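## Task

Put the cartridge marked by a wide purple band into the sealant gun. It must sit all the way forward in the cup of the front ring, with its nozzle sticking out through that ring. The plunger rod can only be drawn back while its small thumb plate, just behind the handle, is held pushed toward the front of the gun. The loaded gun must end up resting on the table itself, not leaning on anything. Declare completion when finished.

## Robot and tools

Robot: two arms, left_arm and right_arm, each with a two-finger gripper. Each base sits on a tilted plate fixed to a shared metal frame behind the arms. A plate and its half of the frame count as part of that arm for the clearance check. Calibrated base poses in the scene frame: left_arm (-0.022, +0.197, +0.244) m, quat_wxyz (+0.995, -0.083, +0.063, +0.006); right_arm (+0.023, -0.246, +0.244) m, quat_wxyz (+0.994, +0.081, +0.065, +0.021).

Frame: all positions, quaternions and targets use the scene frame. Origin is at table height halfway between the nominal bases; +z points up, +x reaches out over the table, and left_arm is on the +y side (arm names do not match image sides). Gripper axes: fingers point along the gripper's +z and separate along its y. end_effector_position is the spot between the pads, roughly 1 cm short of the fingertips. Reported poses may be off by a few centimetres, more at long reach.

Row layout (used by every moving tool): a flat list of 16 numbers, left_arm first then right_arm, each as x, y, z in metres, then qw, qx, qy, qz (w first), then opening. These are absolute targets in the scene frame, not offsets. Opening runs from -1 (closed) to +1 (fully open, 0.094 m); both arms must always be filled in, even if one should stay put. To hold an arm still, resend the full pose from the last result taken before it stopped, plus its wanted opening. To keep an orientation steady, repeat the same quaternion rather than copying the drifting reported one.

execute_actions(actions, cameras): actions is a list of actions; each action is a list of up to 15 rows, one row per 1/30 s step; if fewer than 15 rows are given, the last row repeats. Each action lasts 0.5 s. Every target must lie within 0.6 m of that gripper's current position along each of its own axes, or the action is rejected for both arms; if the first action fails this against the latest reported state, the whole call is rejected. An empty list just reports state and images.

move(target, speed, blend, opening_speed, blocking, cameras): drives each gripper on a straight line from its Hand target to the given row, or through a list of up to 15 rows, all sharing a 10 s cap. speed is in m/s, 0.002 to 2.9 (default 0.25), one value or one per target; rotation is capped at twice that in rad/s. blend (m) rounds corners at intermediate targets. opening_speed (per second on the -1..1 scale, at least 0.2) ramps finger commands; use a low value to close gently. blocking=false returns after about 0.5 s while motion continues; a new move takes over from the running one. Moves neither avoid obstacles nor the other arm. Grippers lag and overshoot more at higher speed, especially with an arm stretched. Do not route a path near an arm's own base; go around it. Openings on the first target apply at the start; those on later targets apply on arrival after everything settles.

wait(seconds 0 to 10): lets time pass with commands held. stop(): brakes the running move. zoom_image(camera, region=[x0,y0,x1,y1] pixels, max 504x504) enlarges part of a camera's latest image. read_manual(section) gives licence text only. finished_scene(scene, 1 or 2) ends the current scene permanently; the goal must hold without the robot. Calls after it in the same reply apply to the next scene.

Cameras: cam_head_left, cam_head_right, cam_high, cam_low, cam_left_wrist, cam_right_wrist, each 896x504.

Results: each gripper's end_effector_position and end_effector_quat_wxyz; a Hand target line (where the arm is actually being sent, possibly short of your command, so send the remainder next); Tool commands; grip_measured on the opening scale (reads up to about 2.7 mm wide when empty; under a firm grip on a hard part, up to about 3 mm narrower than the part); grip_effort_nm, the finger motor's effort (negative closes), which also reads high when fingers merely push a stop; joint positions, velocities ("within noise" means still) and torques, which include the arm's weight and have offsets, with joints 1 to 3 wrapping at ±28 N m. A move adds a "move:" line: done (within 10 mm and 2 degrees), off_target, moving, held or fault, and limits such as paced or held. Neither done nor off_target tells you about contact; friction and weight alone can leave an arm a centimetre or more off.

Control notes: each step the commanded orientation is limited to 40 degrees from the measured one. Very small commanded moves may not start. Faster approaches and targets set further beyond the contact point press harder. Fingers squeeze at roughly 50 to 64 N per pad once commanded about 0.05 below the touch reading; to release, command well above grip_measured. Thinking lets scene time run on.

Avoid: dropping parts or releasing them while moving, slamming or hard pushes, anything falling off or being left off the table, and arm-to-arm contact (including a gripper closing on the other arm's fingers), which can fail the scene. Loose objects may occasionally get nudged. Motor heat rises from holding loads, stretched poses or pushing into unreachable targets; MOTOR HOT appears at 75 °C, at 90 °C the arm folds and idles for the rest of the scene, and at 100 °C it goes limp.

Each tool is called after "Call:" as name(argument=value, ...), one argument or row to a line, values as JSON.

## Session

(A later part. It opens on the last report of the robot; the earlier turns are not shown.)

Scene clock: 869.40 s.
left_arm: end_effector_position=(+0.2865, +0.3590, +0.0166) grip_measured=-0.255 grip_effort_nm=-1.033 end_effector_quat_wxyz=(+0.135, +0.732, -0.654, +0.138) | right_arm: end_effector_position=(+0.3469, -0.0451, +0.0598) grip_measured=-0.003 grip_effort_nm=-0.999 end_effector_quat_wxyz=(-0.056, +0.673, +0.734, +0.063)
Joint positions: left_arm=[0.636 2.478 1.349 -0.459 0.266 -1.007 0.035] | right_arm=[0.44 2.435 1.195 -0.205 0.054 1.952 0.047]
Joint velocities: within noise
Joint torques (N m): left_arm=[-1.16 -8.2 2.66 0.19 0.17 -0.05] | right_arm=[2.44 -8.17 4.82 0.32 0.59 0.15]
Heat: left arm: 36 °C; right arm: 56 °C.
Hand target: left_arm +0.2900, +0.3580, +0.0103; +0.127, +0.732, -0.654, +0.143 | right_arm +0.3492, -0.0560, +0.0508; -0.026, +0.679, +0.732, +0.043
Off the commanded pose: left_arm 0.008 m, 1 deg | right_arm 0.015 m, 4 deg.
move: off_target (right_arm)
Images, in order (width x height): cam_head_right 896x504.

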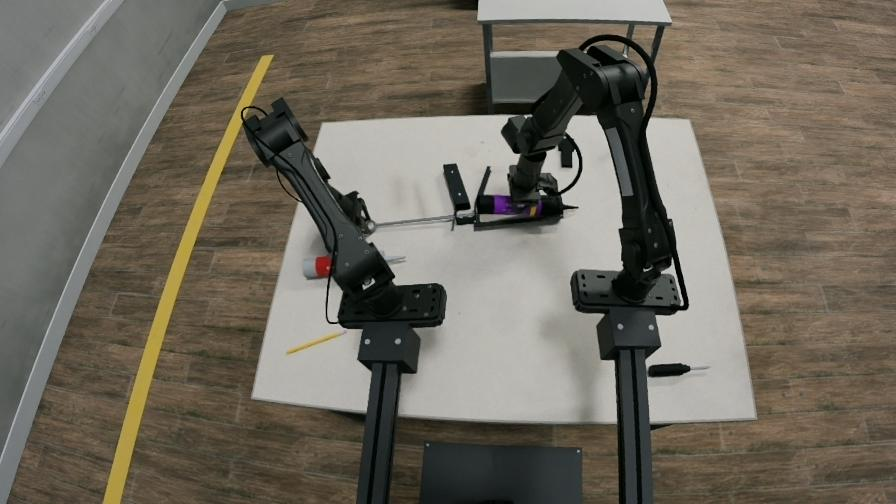

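Call:
wait(
  seconds=0,
  cameras=["cam_left_wrist","cam_high","cam_low","cam_right_wrist"],
)

Call:
zoom_image(
  camera="cam_high",
  region=[440, 320, 510, 400],
)

Call:
zoom_image(
  camera="cam_left_wrist",
  region=[420, 390, 580, 504],
)

Call:
zoom_image(
  camera="cam_low",
  region=[480, 230, 600, 310],
)

Scene clock: 873.80 s.
left_arm: end_effector_position=(+0.2865, +0.3590, +0.0166) grip_measured=-0.255 grip_effort_nm=-1.033 end_effector_quat_wxyz=(+0.135, +0.732, -0.654, +0.138) | right_arm: end_effector_position=(+0.3471, -0.0452, +0.0598) grip_measured=-0.003 grip_effort_nm=-1.009 end_effector_quat_wxyz=(-0.056, +0.673, +0.734, +0.063)
Joint positions: left_arm=[0.636 2.478 1.349 -0.459 0.266 -1.007 0.035] | right_arm=[0.44 2.435 1.195 -0.205 0.054 1.952 0.047]
Joint velocities: within noise
Joint torques (N m): left_arm=[-1.01 -8.32 2.69 0.19 0.21 -0.04] | right_arm=[2.44 -8.1 4.88 0.34 0.63 0.12]
Heat: left arm: 36 °C; right arm: 55 °C.
Hand target: left_arm +0.2900, +0.3580, +0.0103; +0.127, +0.732, -0.654, +0.143 | right_arm +0.3493, -0.0560, +0.0509; -0.026, +0.679, +0.732, +0.043
Tool commands: left_gripper/opening=-0.45 right_gripper/opening=-0.05
Off the commanded pose: left_arm 0.008 m, 1 deg | right_arm 0.015 m, 4 deg.
Images, in order (width x height): cam_high 896x504, cam_low 896x504, cam_left_wrist 896x504, cam_right_wrist 896x504.

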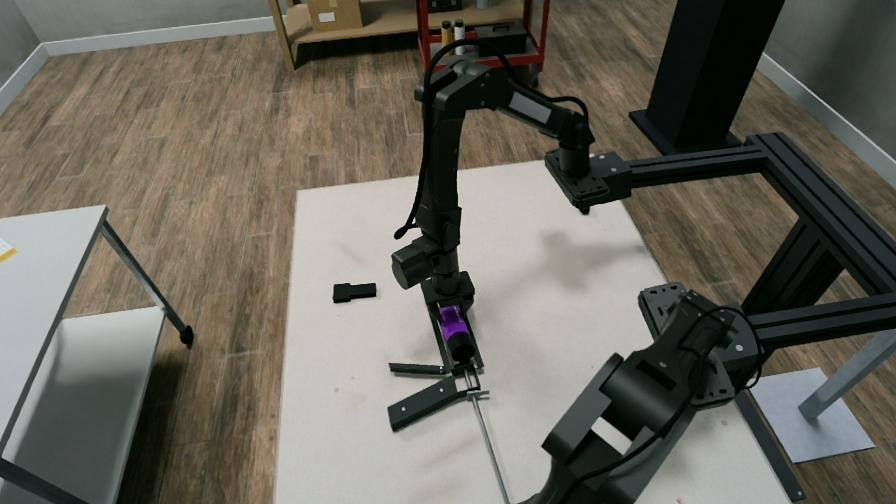

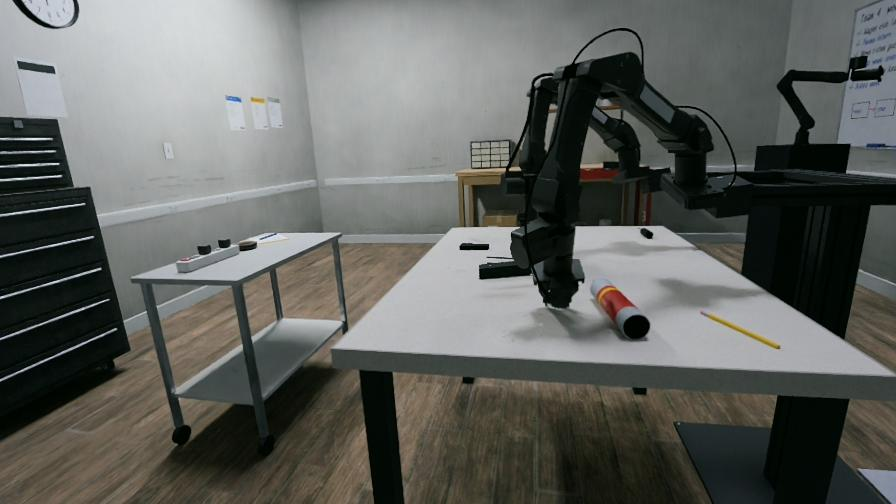

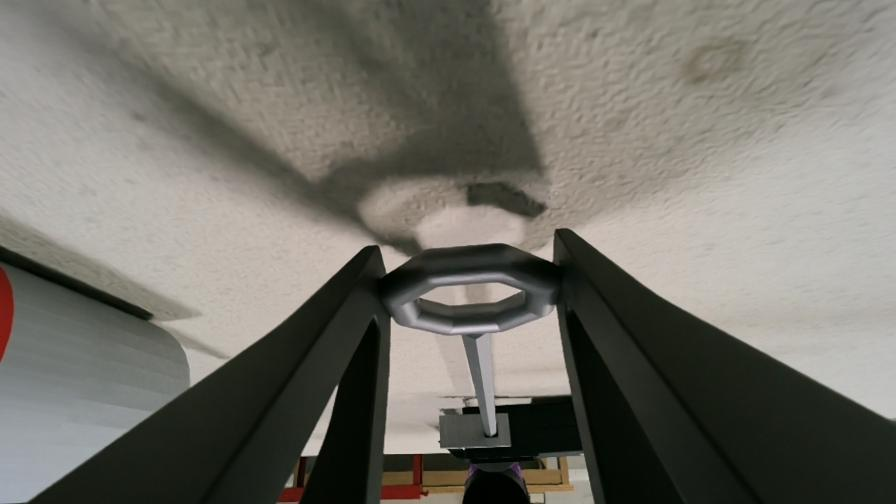

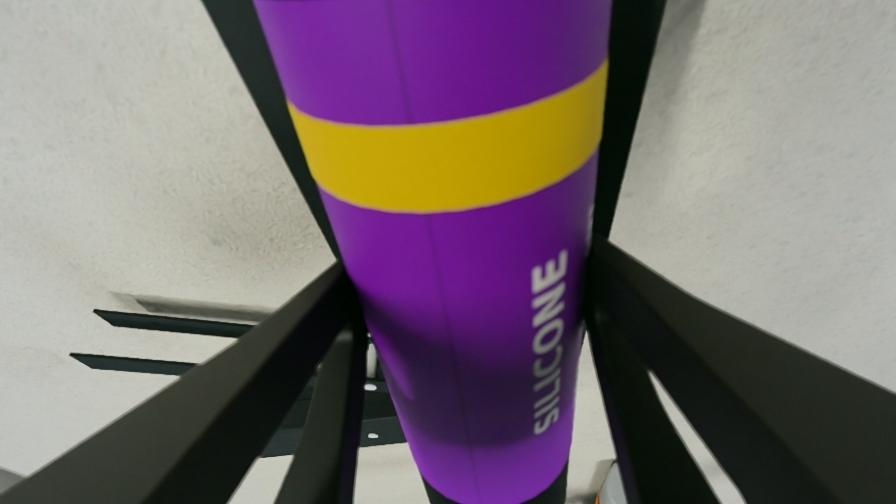

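Scaled by 6.300 from the camera's 896x504 image, which has a finer 1280x720 frame.

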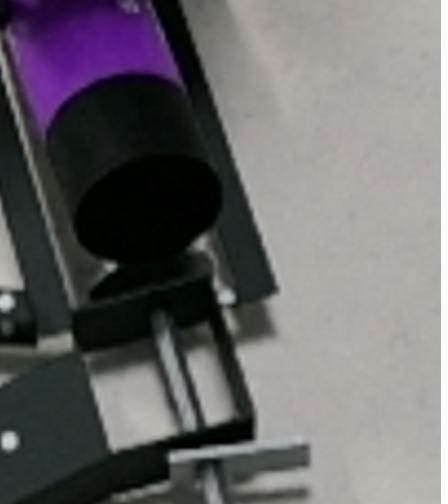

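Scaled by 3.150 from the camera's 896x504 image, which has a finer 1280x720 frame.

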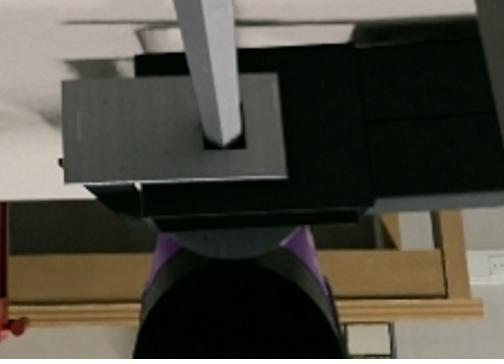

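Scaled by 4.200 from the camera's 896x504 image, which has a finer 1280x720 frame.

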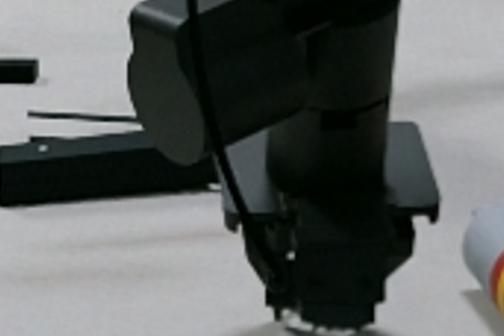

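Call:
move(
  target=[
    [0.290, 0.358, 0.010, 0.1271, 0.7324, -0.6536, 0.1424, -0.45, 0.3475, -0.052, 0.040, -0.0255, 0.6795, 0.7321, 0.0416, -0.05],
  ],
  speed=0.03,
  cameras=["cam_head_right","cam_high"],
)

Call:
zoom_image(
  camera="cam_head_right",
  region=[440, 170, 590, 235],
)

Call:
zoom_image(
  camera="cam_high",
  region=[440, 320, 510, 400],
)

Scene clock: 884.77 s.
left_arm: end_effector_position=(+0.2863, +0.3588, +0.0167) grip_measured=-0.255 grip_effort_nm=-1.023 end_effector_quat_wxyz=(+0.135, +0.732, -0.654, +0.138) | right_arm: end_effector_position=(+0.3470, -0.0450, +0.0586) grip_measured=-0.003 grip_effort_nm=-1.009 end_effector_quat_wxyz=(-0.053, +0.674, +0.735, +0.056)
Joint positions: left_arm=[0.636 2.478 1.349 -0.461 0.266 -1.007 0.035] | right_arm=[0.445 2.444 1.211 -0.223 0.065 1.957 0.047]
Joint velocities: within noise
Joint torques (N m): left_arm=[-0.99 -8.25 2.67 0.21 0.16 -0.07] | right_arm=[2.62 -6.12 4.29 0.75 0.54 0.14]
Heat: left arm: 36 °C; right arm: 52 °C.
Hand target: left_arm +0.2900, +0.3580, +0.0103; +0.127, +0.732, -0.654, +0.143 | right_arm +0.3467, -0.0525, +0.0413; -0.026, +0.679, +0.732, +0.042
Off the commanded pose: left_arm 0.008 m, 1 deg | right_arm 0.020 m, 4 deg.
move: off_target (right_arm)
Images, in order (width x height): cam_head_right 896x504, cam_high 896x504.

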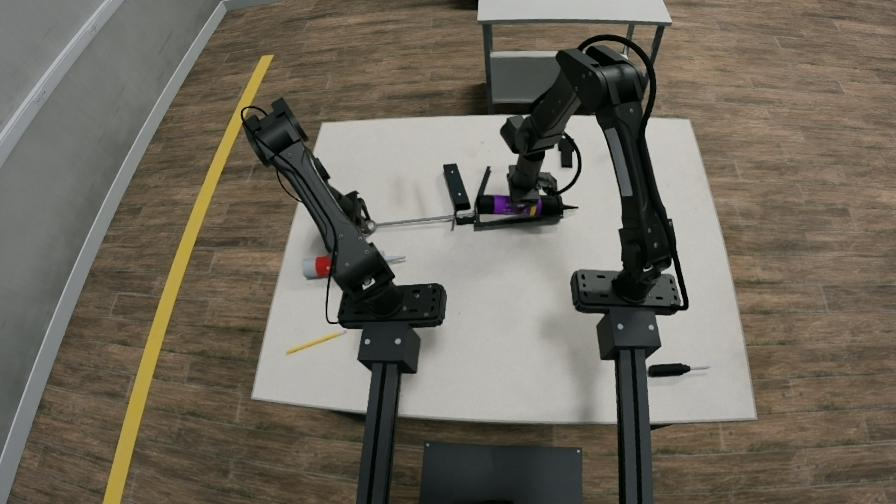

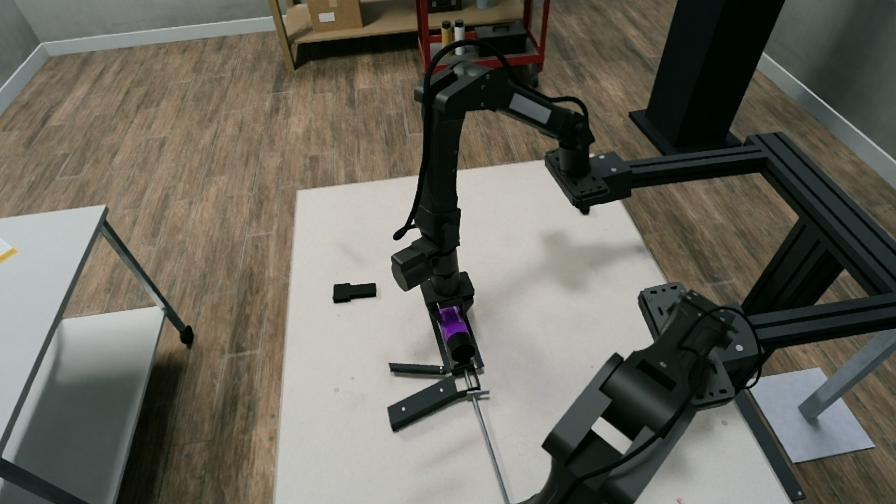

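Scaled by 3.360 from the camera's 896x504 image, which has a finer 1280x720 frame.

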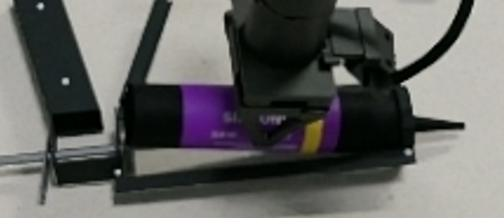

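Scaled by 6.300 from the camera's 896x504 image, which has a finer 1280x720 frame.

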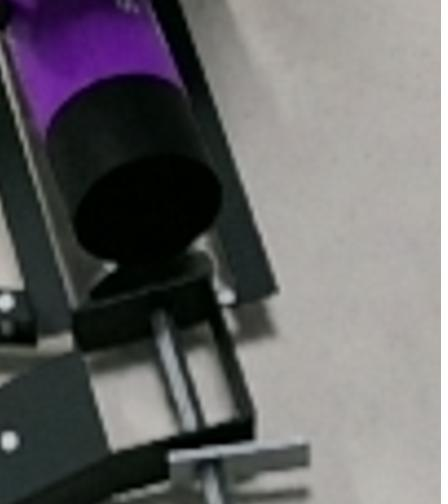

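Call:
move(
  target=[
    [0.290, 0.358, 0.010, 0.1271, 0.7324, -0.6536, 0.1424, -0.45, 0.3475, -0.048, 0.058, -0.0543, 0.6773, 0.7305, 0.0683, -0.02],
  ],
  speed=0.04,
  opening_speed=0.2,
  cameras=["cam_head_right","cam_right_wrist"],
)

Call:
zoom_image(
  camera="cam_head_right",
  region=[440, 170, 590, 235],
)

Scene clock: 933.17 s.
left_arm: end_effector_position=(+0.2863, +0.3588, +0.0167) grip_measured=-0.255 grip_effort_nm=-1.028 end_effector_quat_wxyz=(+0.135, +0.732, -0.654, +0.138) | right_arm: end_effector_position=(+0.3462, -0.0445, +0.0593) grip_measured=-0.003 grip_effort_nm=-1.009 end_effector_quat_wxyz=(-0.056, +0.673, +0.735, +0.064)
Joint positions: left_arm=[0.636 2.478 1.349 -0.461 0.266 -1.007 0.035] | right_arm=[0.442 2.436 1.193 -0.201 0.053 1.952 0.047]
Joint velocities: within noise
Joint torques (N m): left_arm=[-1.24 -8.25 2.74 0.21 0.17 -0.05] | right_arm=[1.55 -10.62 2.35 0.58 -0.08 0.02]
Heat: left arm: 36 °C; right arm: 49 °C.
Hand target: left_arm +0.2900, +0.3580, +0.0103; +0.127, +0.732, -0.654, +0.143 | right_arm +0.3474, -0.0480, +0.0580; -0.054, +0.677, +0.731, +0.068
Off the commanded pose: left_arm 0.008 m, 1 deg | right_arm 0.004 m, 1 deg.
move: done
Images, in order (width x height): cam_head_right 896x504, cam_right_wrist 896x504.

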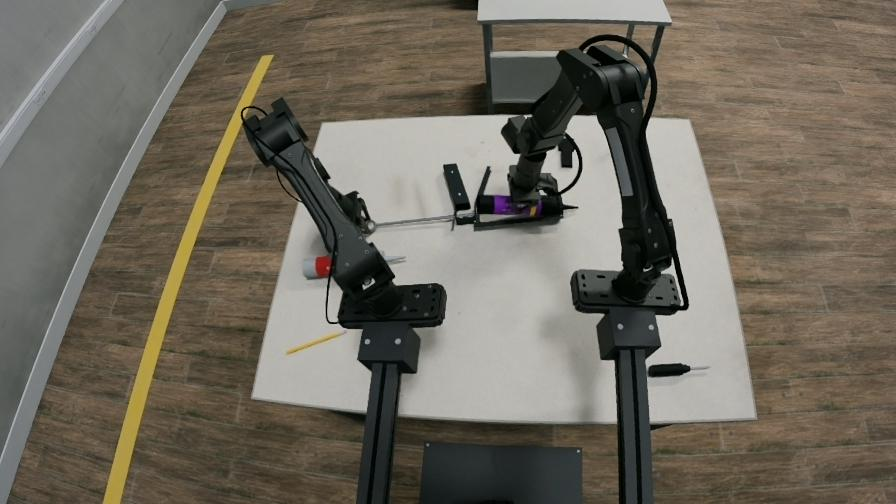

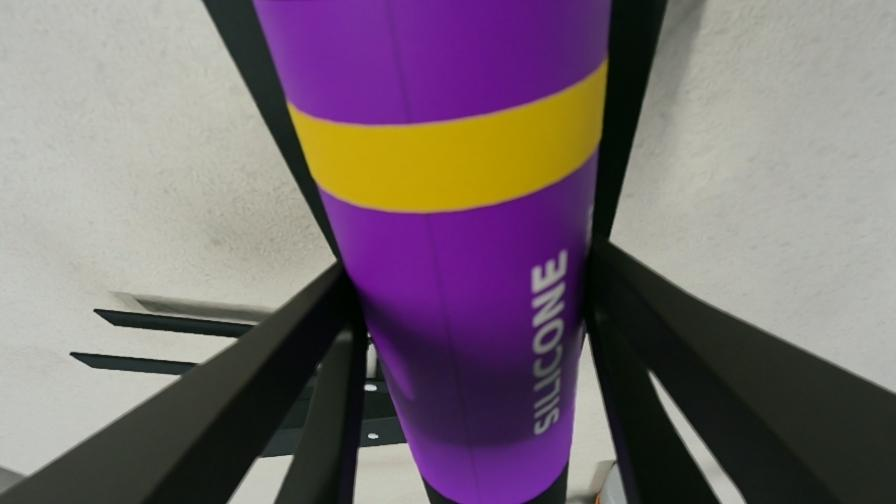

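Scaled by 3.360 from the camera's 896x504 image, which has a finer 1280x720 frame.

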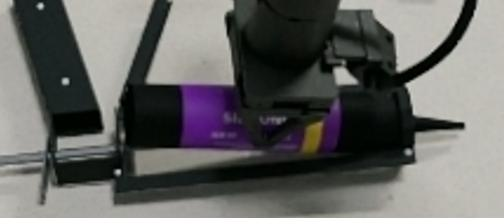

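Call:
move(
  target=[
    [0.290, 0.358, 0.010, 0.1271, 0.7324, -0.6536, 0.1424, -0.45, 0.3475, -0.048, 0.058, -0.0543, 0.6773, 0.7305, 0.0683, 0.02],
  ],
  speed=0.04,
  opening_speed=0.2,
  cameras=["cam_head_right"],
)

Call:
move(
  target=[
    [0.290, 0.358, 0.010, 0.1271, 0.7324, -0.6536, 0.1424, -0.45, 0.3475, -0.048, 0.058, -0.0543, 0.6773, 0.7305, 0.0683, 0.035],
  ],
  speed=0.04,
  opening_speed=0.2,
  cameras=["cam_head_right"],
)

Scene clock: 937.70 s.
left_arm: end_effector_position=(+0.2863, +0.3588, +0.0167) grip_measured=-0.255 grip_effort_nm=-1.033 end_effector_quat_wxyz=(+0.135, +0.732, -0.654, +0.138) | right_arm: end_effector_position=(+0.3464, -0.0445, +0.0593) grip_measured=+0.022 grip_effort_nm=-0.530 end_effector_quat_wxyz=(-0.056, +0.673, +0.735, +0.064)
Joint positions: left_arm=[0.636 2.478 1.349 -0.461 0.266 -1.007 0.035] | right_arm=[0.441 2.436 1.193 -0.2 0.053 1.951 0.048]
Joint velocities: within noise
Joint torques (N m): left_arm=[-1.02 -8.12 2.63 0.2 0.21 -0.05] | right_arm=[1.51 -10.55 2.44 0.64 -0.06 0.05]
Heat: left arm: 36 °C; right arm: 49 °C.
Hand target: left_arm +0.2900, +0.3580, +0.0103; +0.127, +0.732, -0.654, +0.143 | right_arm +0.3475, -0.0480, +0.0580; -0.054, +0.677, +0.730, +0.068
Off the commanded pose: left_arm 0.008 m, 1 deg | right_arm 0.004 m, 1 deg.
move: done
Images, in order (width x height): cam_head_right 896x504.

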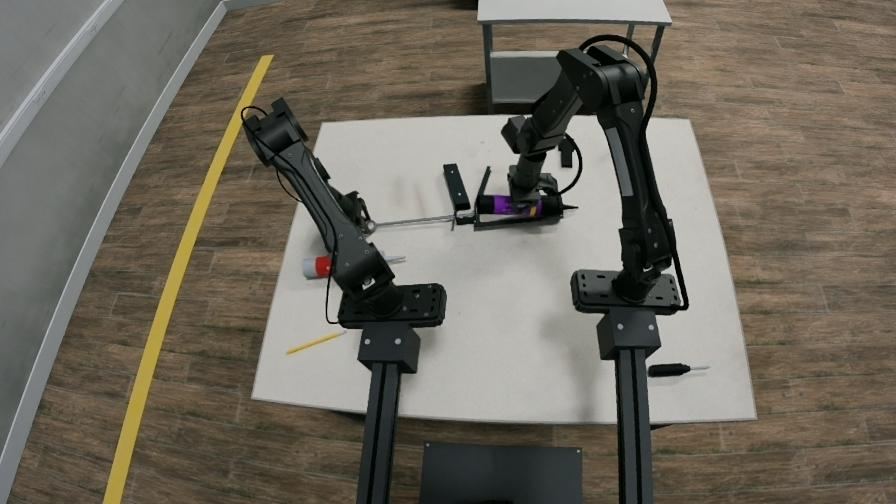

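Scene clock: 938.40 s.
left_arm: end_effector_position=(+0.2863, +0.3588, +0.0167) grip_measured=-0.255 grip_effort_nm=-1.023 end_effector_quat_wxyz=(+0.135, +0.732, -0.654, +0.138) | right_arm: end_effector_position=(+0.3464, -0.0445, +0.0593) grip_measured=+0.037 grip_effort_nm=-0.115 end_effector_quat_wxyz=(-0.056, +0.673, +0.735, +0.064)
Joint positions: left_arm=[0.636 2.478 1.349 -0.461 0.266 -1.007 0.035] | right_arm=[0.441 2.436 1.193 -0.2 0.053 1.951 0.049]
Joint velocities: within noise
Joint torques (N m): left_arm=[-1.05 -8.13 2.71 0.23 0.18 -0.05] | right_arm=[1.52 -10.67 2.41 0.61 -0.07 0.04]
Heat: left arm: 36 °C; right arm: 49 °C.
Hand target: left_arm +0.2900, +0.3580, +0.0103; +0.127, +0.732, -0.654, +0.143 | right_arm +0.3475, -0.0480, +0.0580; -0.054, +0.677, +0.730, +0.068
Off the commanded pose: left_arm 0.008 m, 1 deg | right_arm 0.004 m, 1 deg.
move: done
Images, in order (width x height): cam_head_right 896x504.

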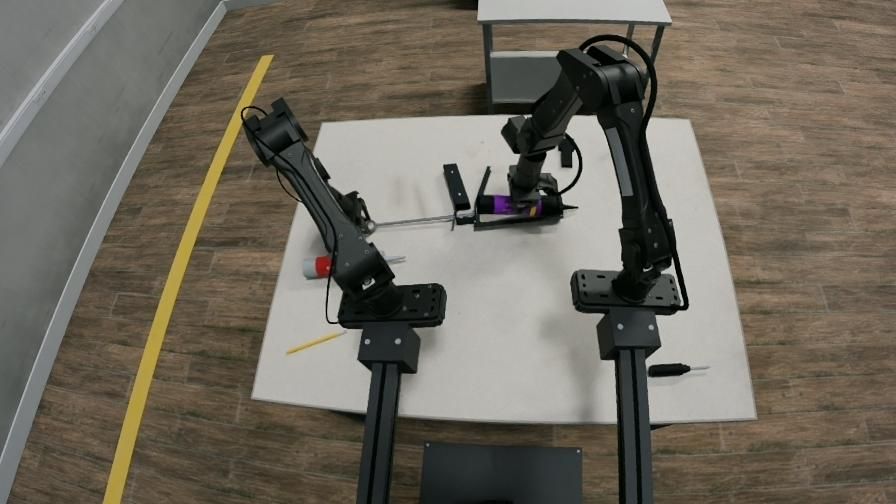

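Call:
wait(
  seconds=0,
  cameras=["cam_head_right","cam_right_wrist","cam_high"],
)

Call:
zoom_image(
  camera="cam_head_right",
  region=[440, 170, 590, 235],
)

Scene clock: 941.03 s.
left_arm: end_effector_position=(+0.2863, +0.3588, +0.0167) grip_measured=-0.255 grip_effort_nm=-1.033 end_effector_quat_wxyz=(+0.135, +0.732, -0.654, +0.138) | right_arm: end_effector_position=(+0.3464, -0.0445, +0.0593) grip_measured=+0.037 grip_effort_nm=-0.115 end_effector_quat_wxyz=(-0.056, +0.673, +0.735, +0.064)
Joint positions: left_arm=[0.636 2.478 1.349 -0.461 0.266 -1.007 0.035] | right_arm=[0.441 2.436 1.193 -0.2 0.053 1.951 0.049]
Joint velocities: within noise
Joint torques (N m): left_arm=[-1.09 -8.25 2.71 0.22 0.2 -0.03] | right_arm=[1.59 -10.66 2.39 0.63 -0.05 0.03]
Heat: left arm: 36 °C; right arm: 49 °C.
Hand target: left_arm +0.2900, +0.3580, +0.0103; +0.127, +0.732, -0.654, +0.143 | right_arm +0.3475, -0.0480, +0.0580; -0.054, +0.677, +0.730, +0.068
Tool commands: left_gripper/opening=-0.45 right_gripper/opening=+0.035
Off the commanded pose: left_arm 0.008 m, 1 deg | right_arm 0.004 m, 1 deg.
Images, in order (width x height): cam_head_right 896x504, cam_high 896x504, cam_right_wrist 896x504.

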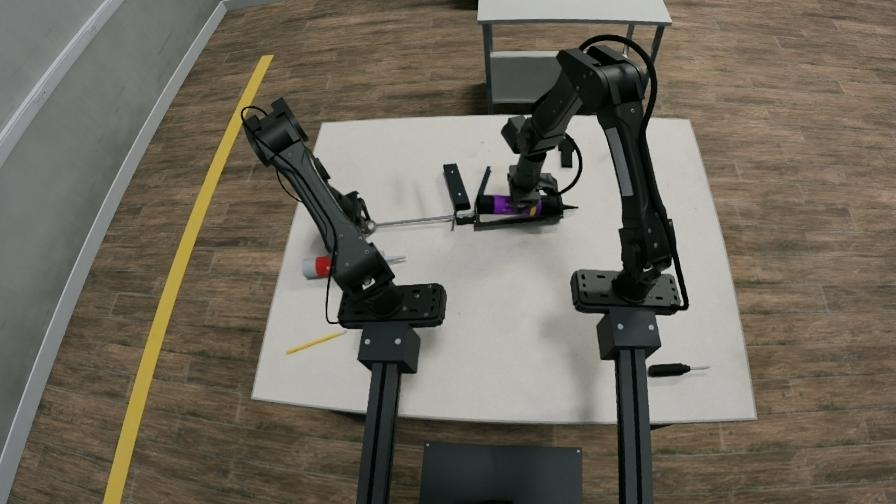

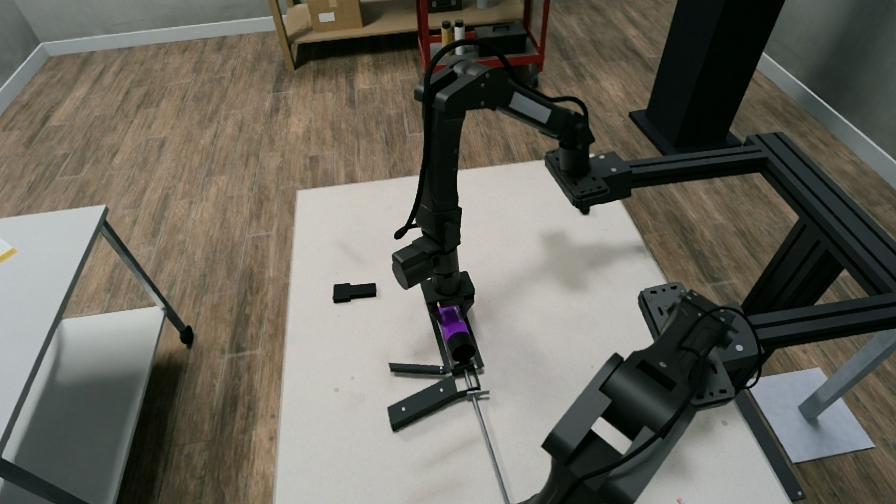

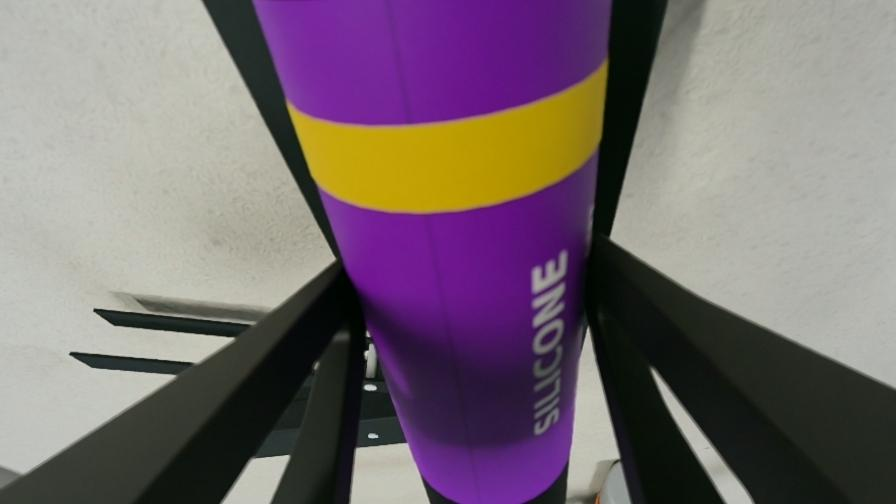

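Scaled by 3.360 from the camera's 896x504 image, which has a finer 1280x720 frame.

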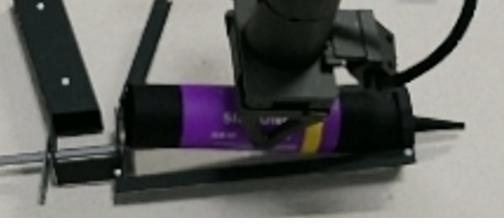

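Call:
move(
  target=[
    [0.290, 0.358, 0.010, 0.1271, 0.7324, -0.6536, 0.1424, -0.45, 0.3475, -0.048, 0.058, -0.0543, 0.6773, 0.7305, 0.0683, 0.12],
  ],
  speed=0.04,
  opening_speed=0.2,
  cameras=["cam_head_right","cam_right_wrist","cam_high"],
)

Call:
zoom_image(
  camera="cam_head_right",
  region=[440, 170, 590, 235],
)

Call:
zoom_image(
  camera="cam_high",
  region=[430, 300, 510, 400],
)

Scene clock: 945.90 s.
left_arm: end_effector_position=(+0.2863, +0.3588, +0.0167) grip_measured=-0.255 grip_effort_nm=-1.028 end_effector_quat_wxyz=(+0.135, +0.732, -0.654, +0.138) | right_arm: end_effector_position=(+0.3458, -0.0456, +0.0582) grip_measured=+0.117 grip_effort_nm=0.168 end_effector_quat_wxyz=(-0.056, +0.674, +0.734, +0.066)
Joint positions: left_arm=[0.636 2.478 1.349 -0.461 0.266 -1.007 0.035] | right_arm=[0.439 2.436 1.185 -0.189 0.053 1.951 0.052]
Joint velocities: within noise
Joint torques (N m): left_arm=[-1.01 -8.25 2.81 0.21 0.19 -0.04] | right_arm=[1.78 -10.59 3 0.52 -0.08 0.04]
Heat: left arm: 36 °C; right arm: 49 °C.
Hand target: left_arm +0.2900, +0.3580, +0.0103; +0.127, +0.732, -0.654, +0.143 | right_arm +0.3474, -0.0480, +0.0580; -0.054, +0.677, +0.731, +0.068
Off the commanded pose: left_arm 0.008 m, 1 deg | right_arm 0.003 m, 1 deg.
move: done
Images, in order (width x height): cam_head_right 896x504, cam_high 896x504, cam_right_wrist 896x504.

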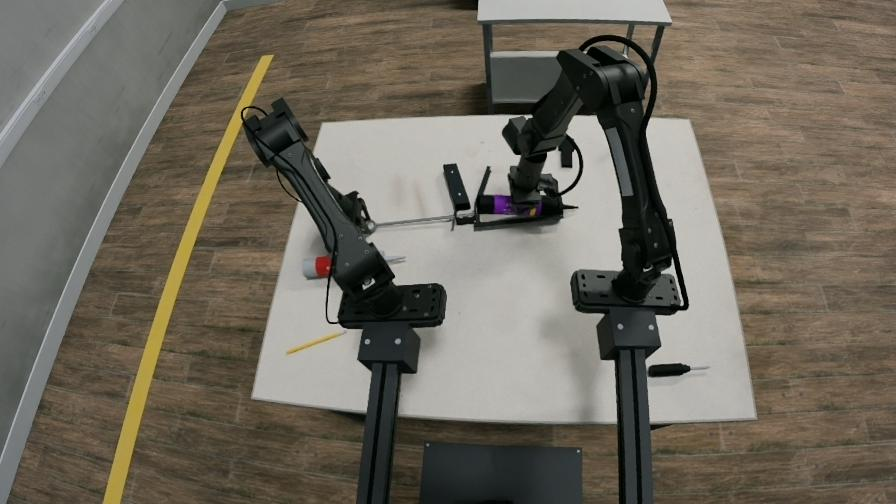

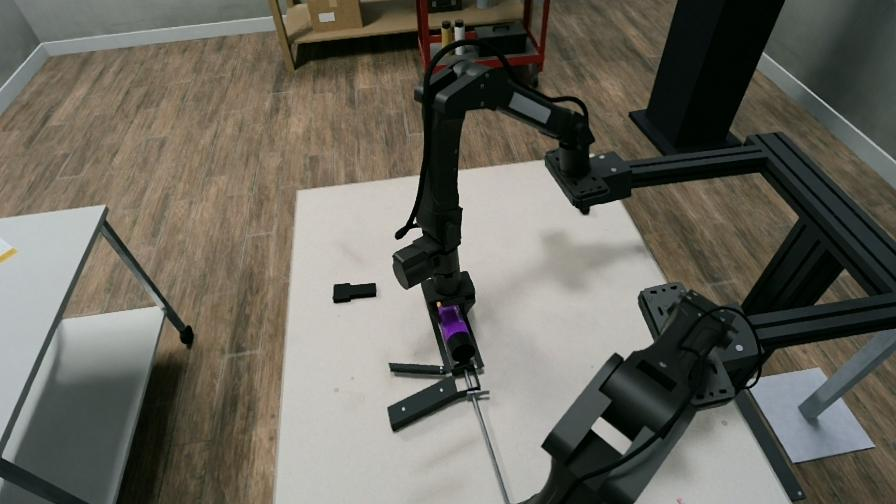

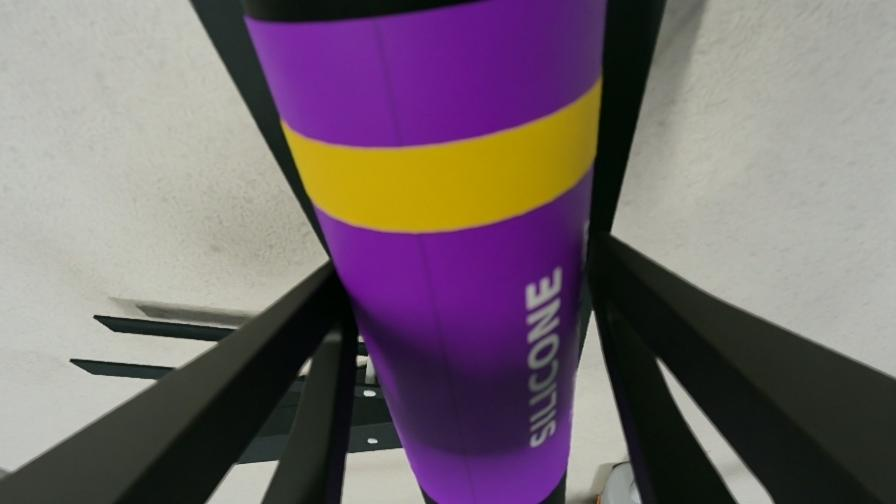

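Scaled by 3.360 from the camera's 896x504 image, which has a finer 1280x720 frame.

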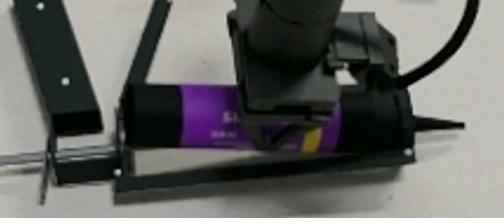

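Scaled by 5.040 from the camera's 896x504 image, which has a finer 1280x720 frame.

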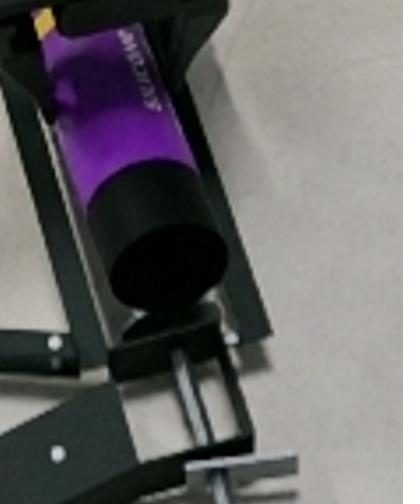

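Call:
move(
  target=[
    [0.290, 0.358, 0.010, 0.1271, 0.7324, -0.6536, 0.1424, -0.45, 0.3475, -0.048, 0.060, -0.0543, 0.6773, 0.7305, 0.0683, 0.4],
    [0.290, 0.358, 0.010, 0.1271, 0.7324, -0.6536, 0.1424, -0.45, 0.3475, -0.03, 0.15, -0.0543, 0.6773, 0.7305, 0.0683, 0.4],
    [0.290, 0.358, 0.010, 0.1271, 0.7324, -0.6536, 0.1424, -0.45, 0.335, 0.0, 0.19, 0.342, 0, 0.9397, 0, 1],
  ],
  speed=[0.1,0.1,0.2],
  cameras=["cam_head_right","cam_right_wrist"],
)

Call:
zoom_image(
  camera="cam_right_wrist",
  region=[180, 100, 480, 320],
)

Scene clock: 956.57 s.
left_arm: end_effector_position=(+0.2863, +0.3588, +0.0167) grip_measured=-0.255 grip_effort_nm=-1.028 end_effector_quat_wxyz=(+0.135, +0.732, -0.654, +0.138) | right_arm: end_effector_position=(+0.3296, -0.0053, +0.1741) grip_measured=+0.997 grip_effort_nm=0.168 end_effector_quat_wxyz=(+0.319, -0.007, +0.948, -0.011)
Joint positions: left_arm=[0.636 2.478 1.349 -0.461 0.266 -1.007 0.035] | right_arm=[0.882 2.138 0.852 0.141 0.7 0.697 0.094]
Joint velocities: within noise
Joint torques (N m): left_arm=[-1.16 -8.25 2.8 0.22 0.17 -0.06] | right_arm=[3.36 -11.48 3.88 1.34 0.46 -0.01]
Heat: left arm: 36 °C; right arm: 51 °C.
Hand target: left_arm +0.2900, +0.3580, +0.0103; +0.127, +0.732, -0.654, +0.143 | right_arm +0.3348, +0.0000, +0.1896; +0.341, +0.000, +0.940, +0.000
Off the commanded pose: left_arm 0.008 m, 1 deg | right_arm 0.018 m, 3 deg.
move: off_target (right_arm); target 3's new opening was sent with right_arm's hand 0.018 m and 3 deg from that target
Images, in order (width x height): cam_head_right 896x504, cam_right_wrist 896x504.

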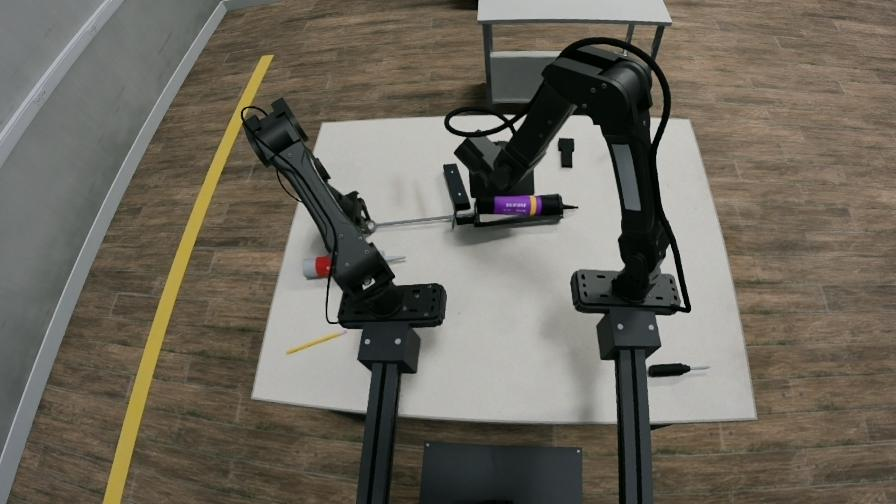

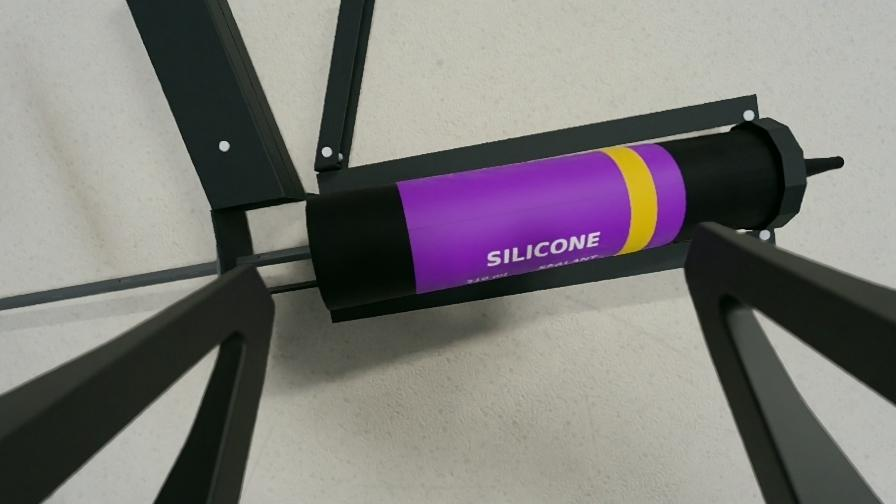

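Scaled by 1.680 from the camera's 896x504 image, which has a finer 1280x720 frame.

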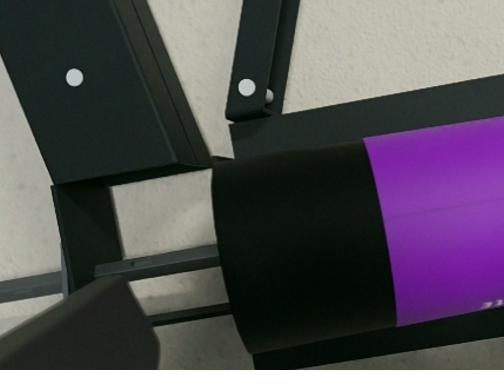

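Call:
move(
  target=[
    [0.290, 0.358, 0.010, 0.1271, 0.7324, -0.6536, 0.1424, -0.45, 0.350, 0.0, 0.13, -0.0543, 0.6773, 0.7305, 0.0683, 0.5],
    [0.290, 0.358, 0.010, 0.1271, 0.7324, -0.6536, 0.1424, -0.45, 0.3485, -0.001, 0.075, -0.0543, 0.6773, 0.7305, 0.0683, 0.5],
  ],
  speed=[0.2,0.1],
  cameras=["cam_head_right","cam_right_wrist","cam_high"],
)

Call:
zoom_image(
  camera="cam_high",
  region=[410, 280, 510, 400],
)

Scene clock: 991.97 s.
left_arm: end_effector_position=(+0.2863, +0.3588, +0.0167) grip_measured=-0.255 grip_effort_nm=-1.023 end_effector_quat_wxyz=(+0.135, +0.732, -0.654, +0.138) | right_arm: end_effector_position=(+0.3422, -0.0038, +0.0766) grip_measured=+0.503 grip_effort_nm=-0.125 end_effector_quat_wxyz=(-0.054, +0.676, +0.733, +0.061)
Joint positions: left_arm=[0.636 2.478 1.349 -0.461 0.266 -1.007 0.035] | right_arm=[0.552 2.445 1.285 -0.295 0.073 2.068 0.071]
Joint velocities: within noise
Joint torques (N m): left_arm=[-1.02 -8.24 2.62 0.21 0.15 -0.04] | right_arm=[1.99 -9.83 5.72 0.54 -0.1 -0.01]
Heat: left arm: 36 °C; right arm: 51 °C.
Hand target: left_arm +0.2900, +0.3580, +0.0103; +0.127, +0.732, -0.654, +0.143 | right_arm +0.3484, -0.0011, +0.0751; -0.054, +0.677, +0.731, +0.068
Off the commanded pose: left_arm 0.008 m, 1 deg | right_arm 0.007 m, 1 deg.
move: done
Images, in order (width x height): cam_head_right 896x504, cam_high 896x504, cam_right_wrist 896x504.

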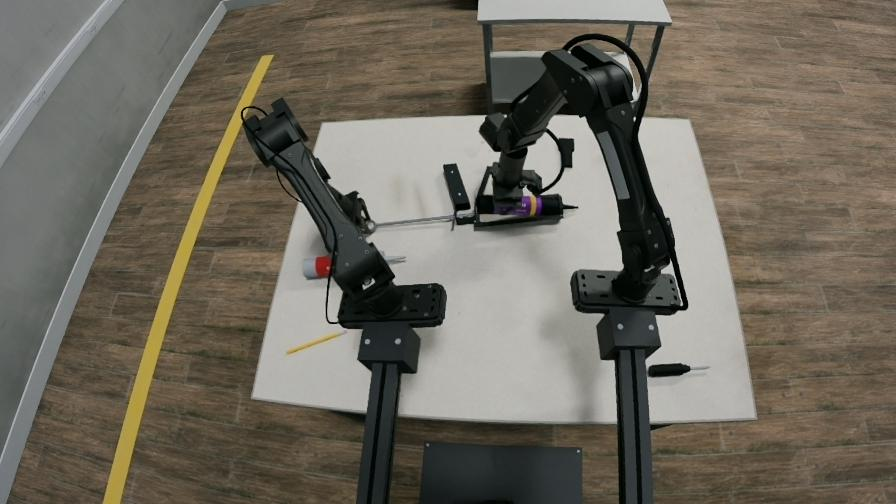

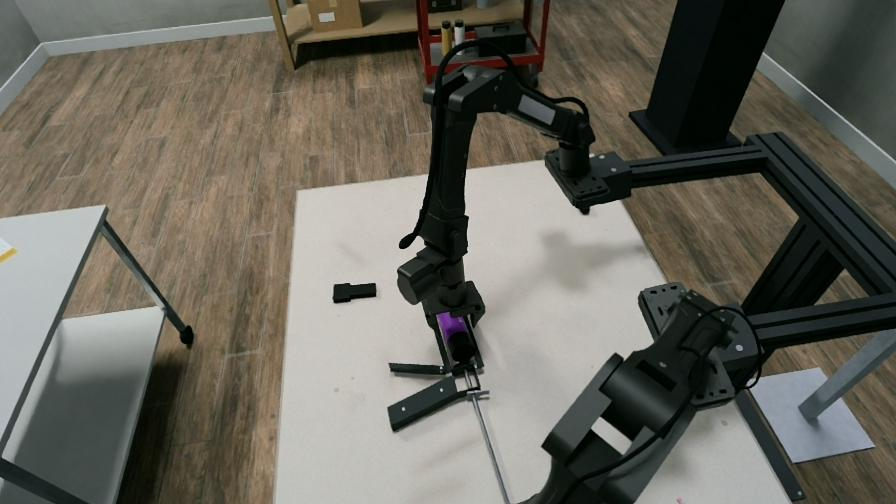

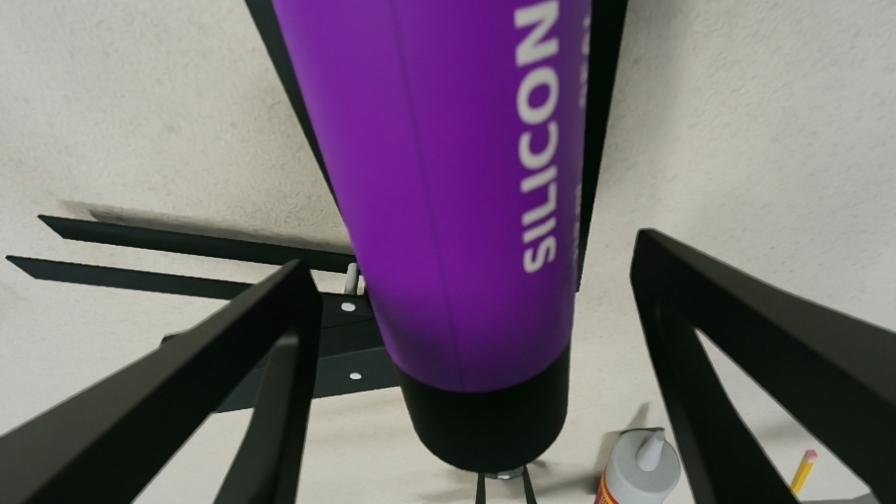

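Scaled by 4.200 from the camera's 896x504 image, which has a finer 1280x720 frame.

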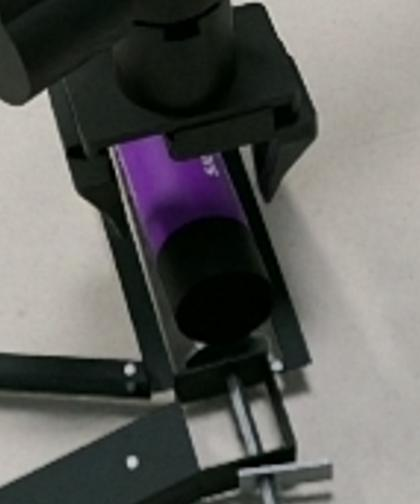

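Call:
move(
  target=[
    [0.290, 0.358, 0.010, 0.1271, 0.7324, -0.6536, 0.1424, -0.45, 0.3485, -0.003, 0.058, -0.0543, 0.6773, 0.7305, 0.0683, 0.5],
    [0.290, 0.358, 0.010, 0.1271, 0.7324, -0.6536, 0.1424, -0.45, 0.3485, -0.003, 0.058, -0.0543, 0.6773, 0.7305, 0.0683, -0.05],
  ],
  speed=[0.1,0.1],
  opening_speed=0.5,
  cameras=["cam_head_right","cam_right_wrist"],
)

Scene clock: 997.10 s.
left_arm: end_effector_position=(+0.2863, +0.3588, +0.0167) grip_measured=-0.255 grip_effort_nm=-1.028 end_effector_quat_wxyz=(+0.135, +0.732, -0.654, +0.138) | right_arm: end_effector_position=(+0.3435, -0.0046, +0.0611) grip_measured=+0.015 grip_effort_nm=-0.969 end_effector_quat_wxyz=(-0.054, +0.675, +0.733, +0.063)
Joint positions: left_arm=[0.636 2.478 1.349 -0.461 0.266 -1.007 0.035] | right_arm=[0.539 2.49 1.292 -0.251 0.069 2.055 0.048]
Joint velocities: within noise
Joint torques (N m): left_arm=[-1.05 -8.17 2.7 0.19 0.2 -0.05] | right_arm=[2.02 -9.72 5.34 0.52 -0.07 -0.03]
Heat: left arm: 36 °C; right arm: 52 °C.
Hand target: left_arm +0.2900, +0.3580, +0.0103; +0.127, +0.732, -0.654, +0.143 | right_arm +0.3483, -0.0031, +0.0580; -0.054, +0.677, +0.730, +0.068
Off the commanded pose: left_arm 0.008 m, 1 deg | right_arm 0.006 m, 1 deg.
move: done
Images, in order (width x height): cam_head_right 896x504, cam_right_wrist 896x504.

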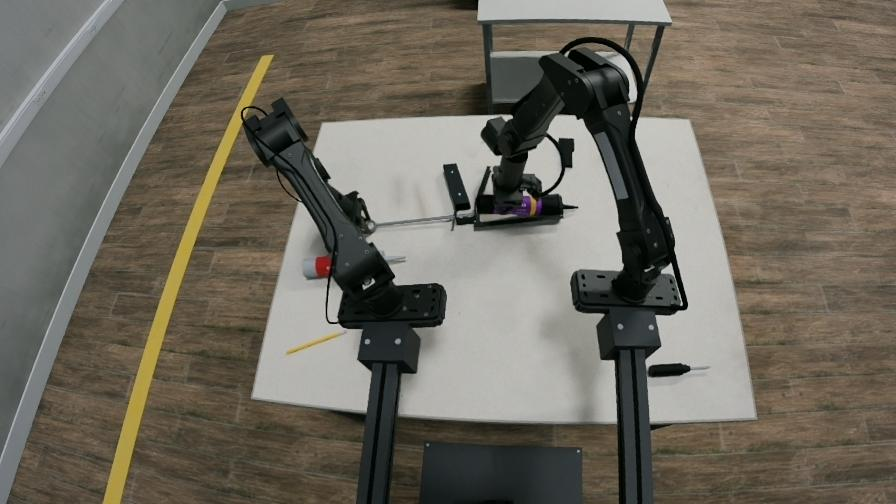

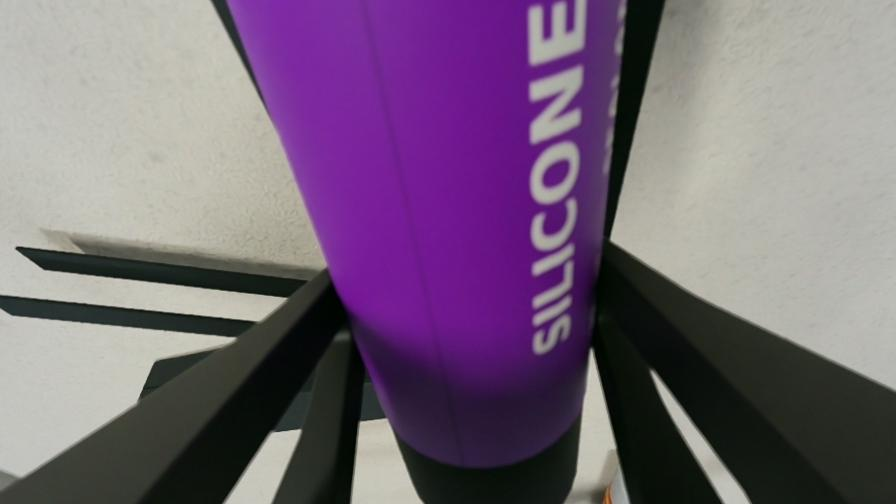

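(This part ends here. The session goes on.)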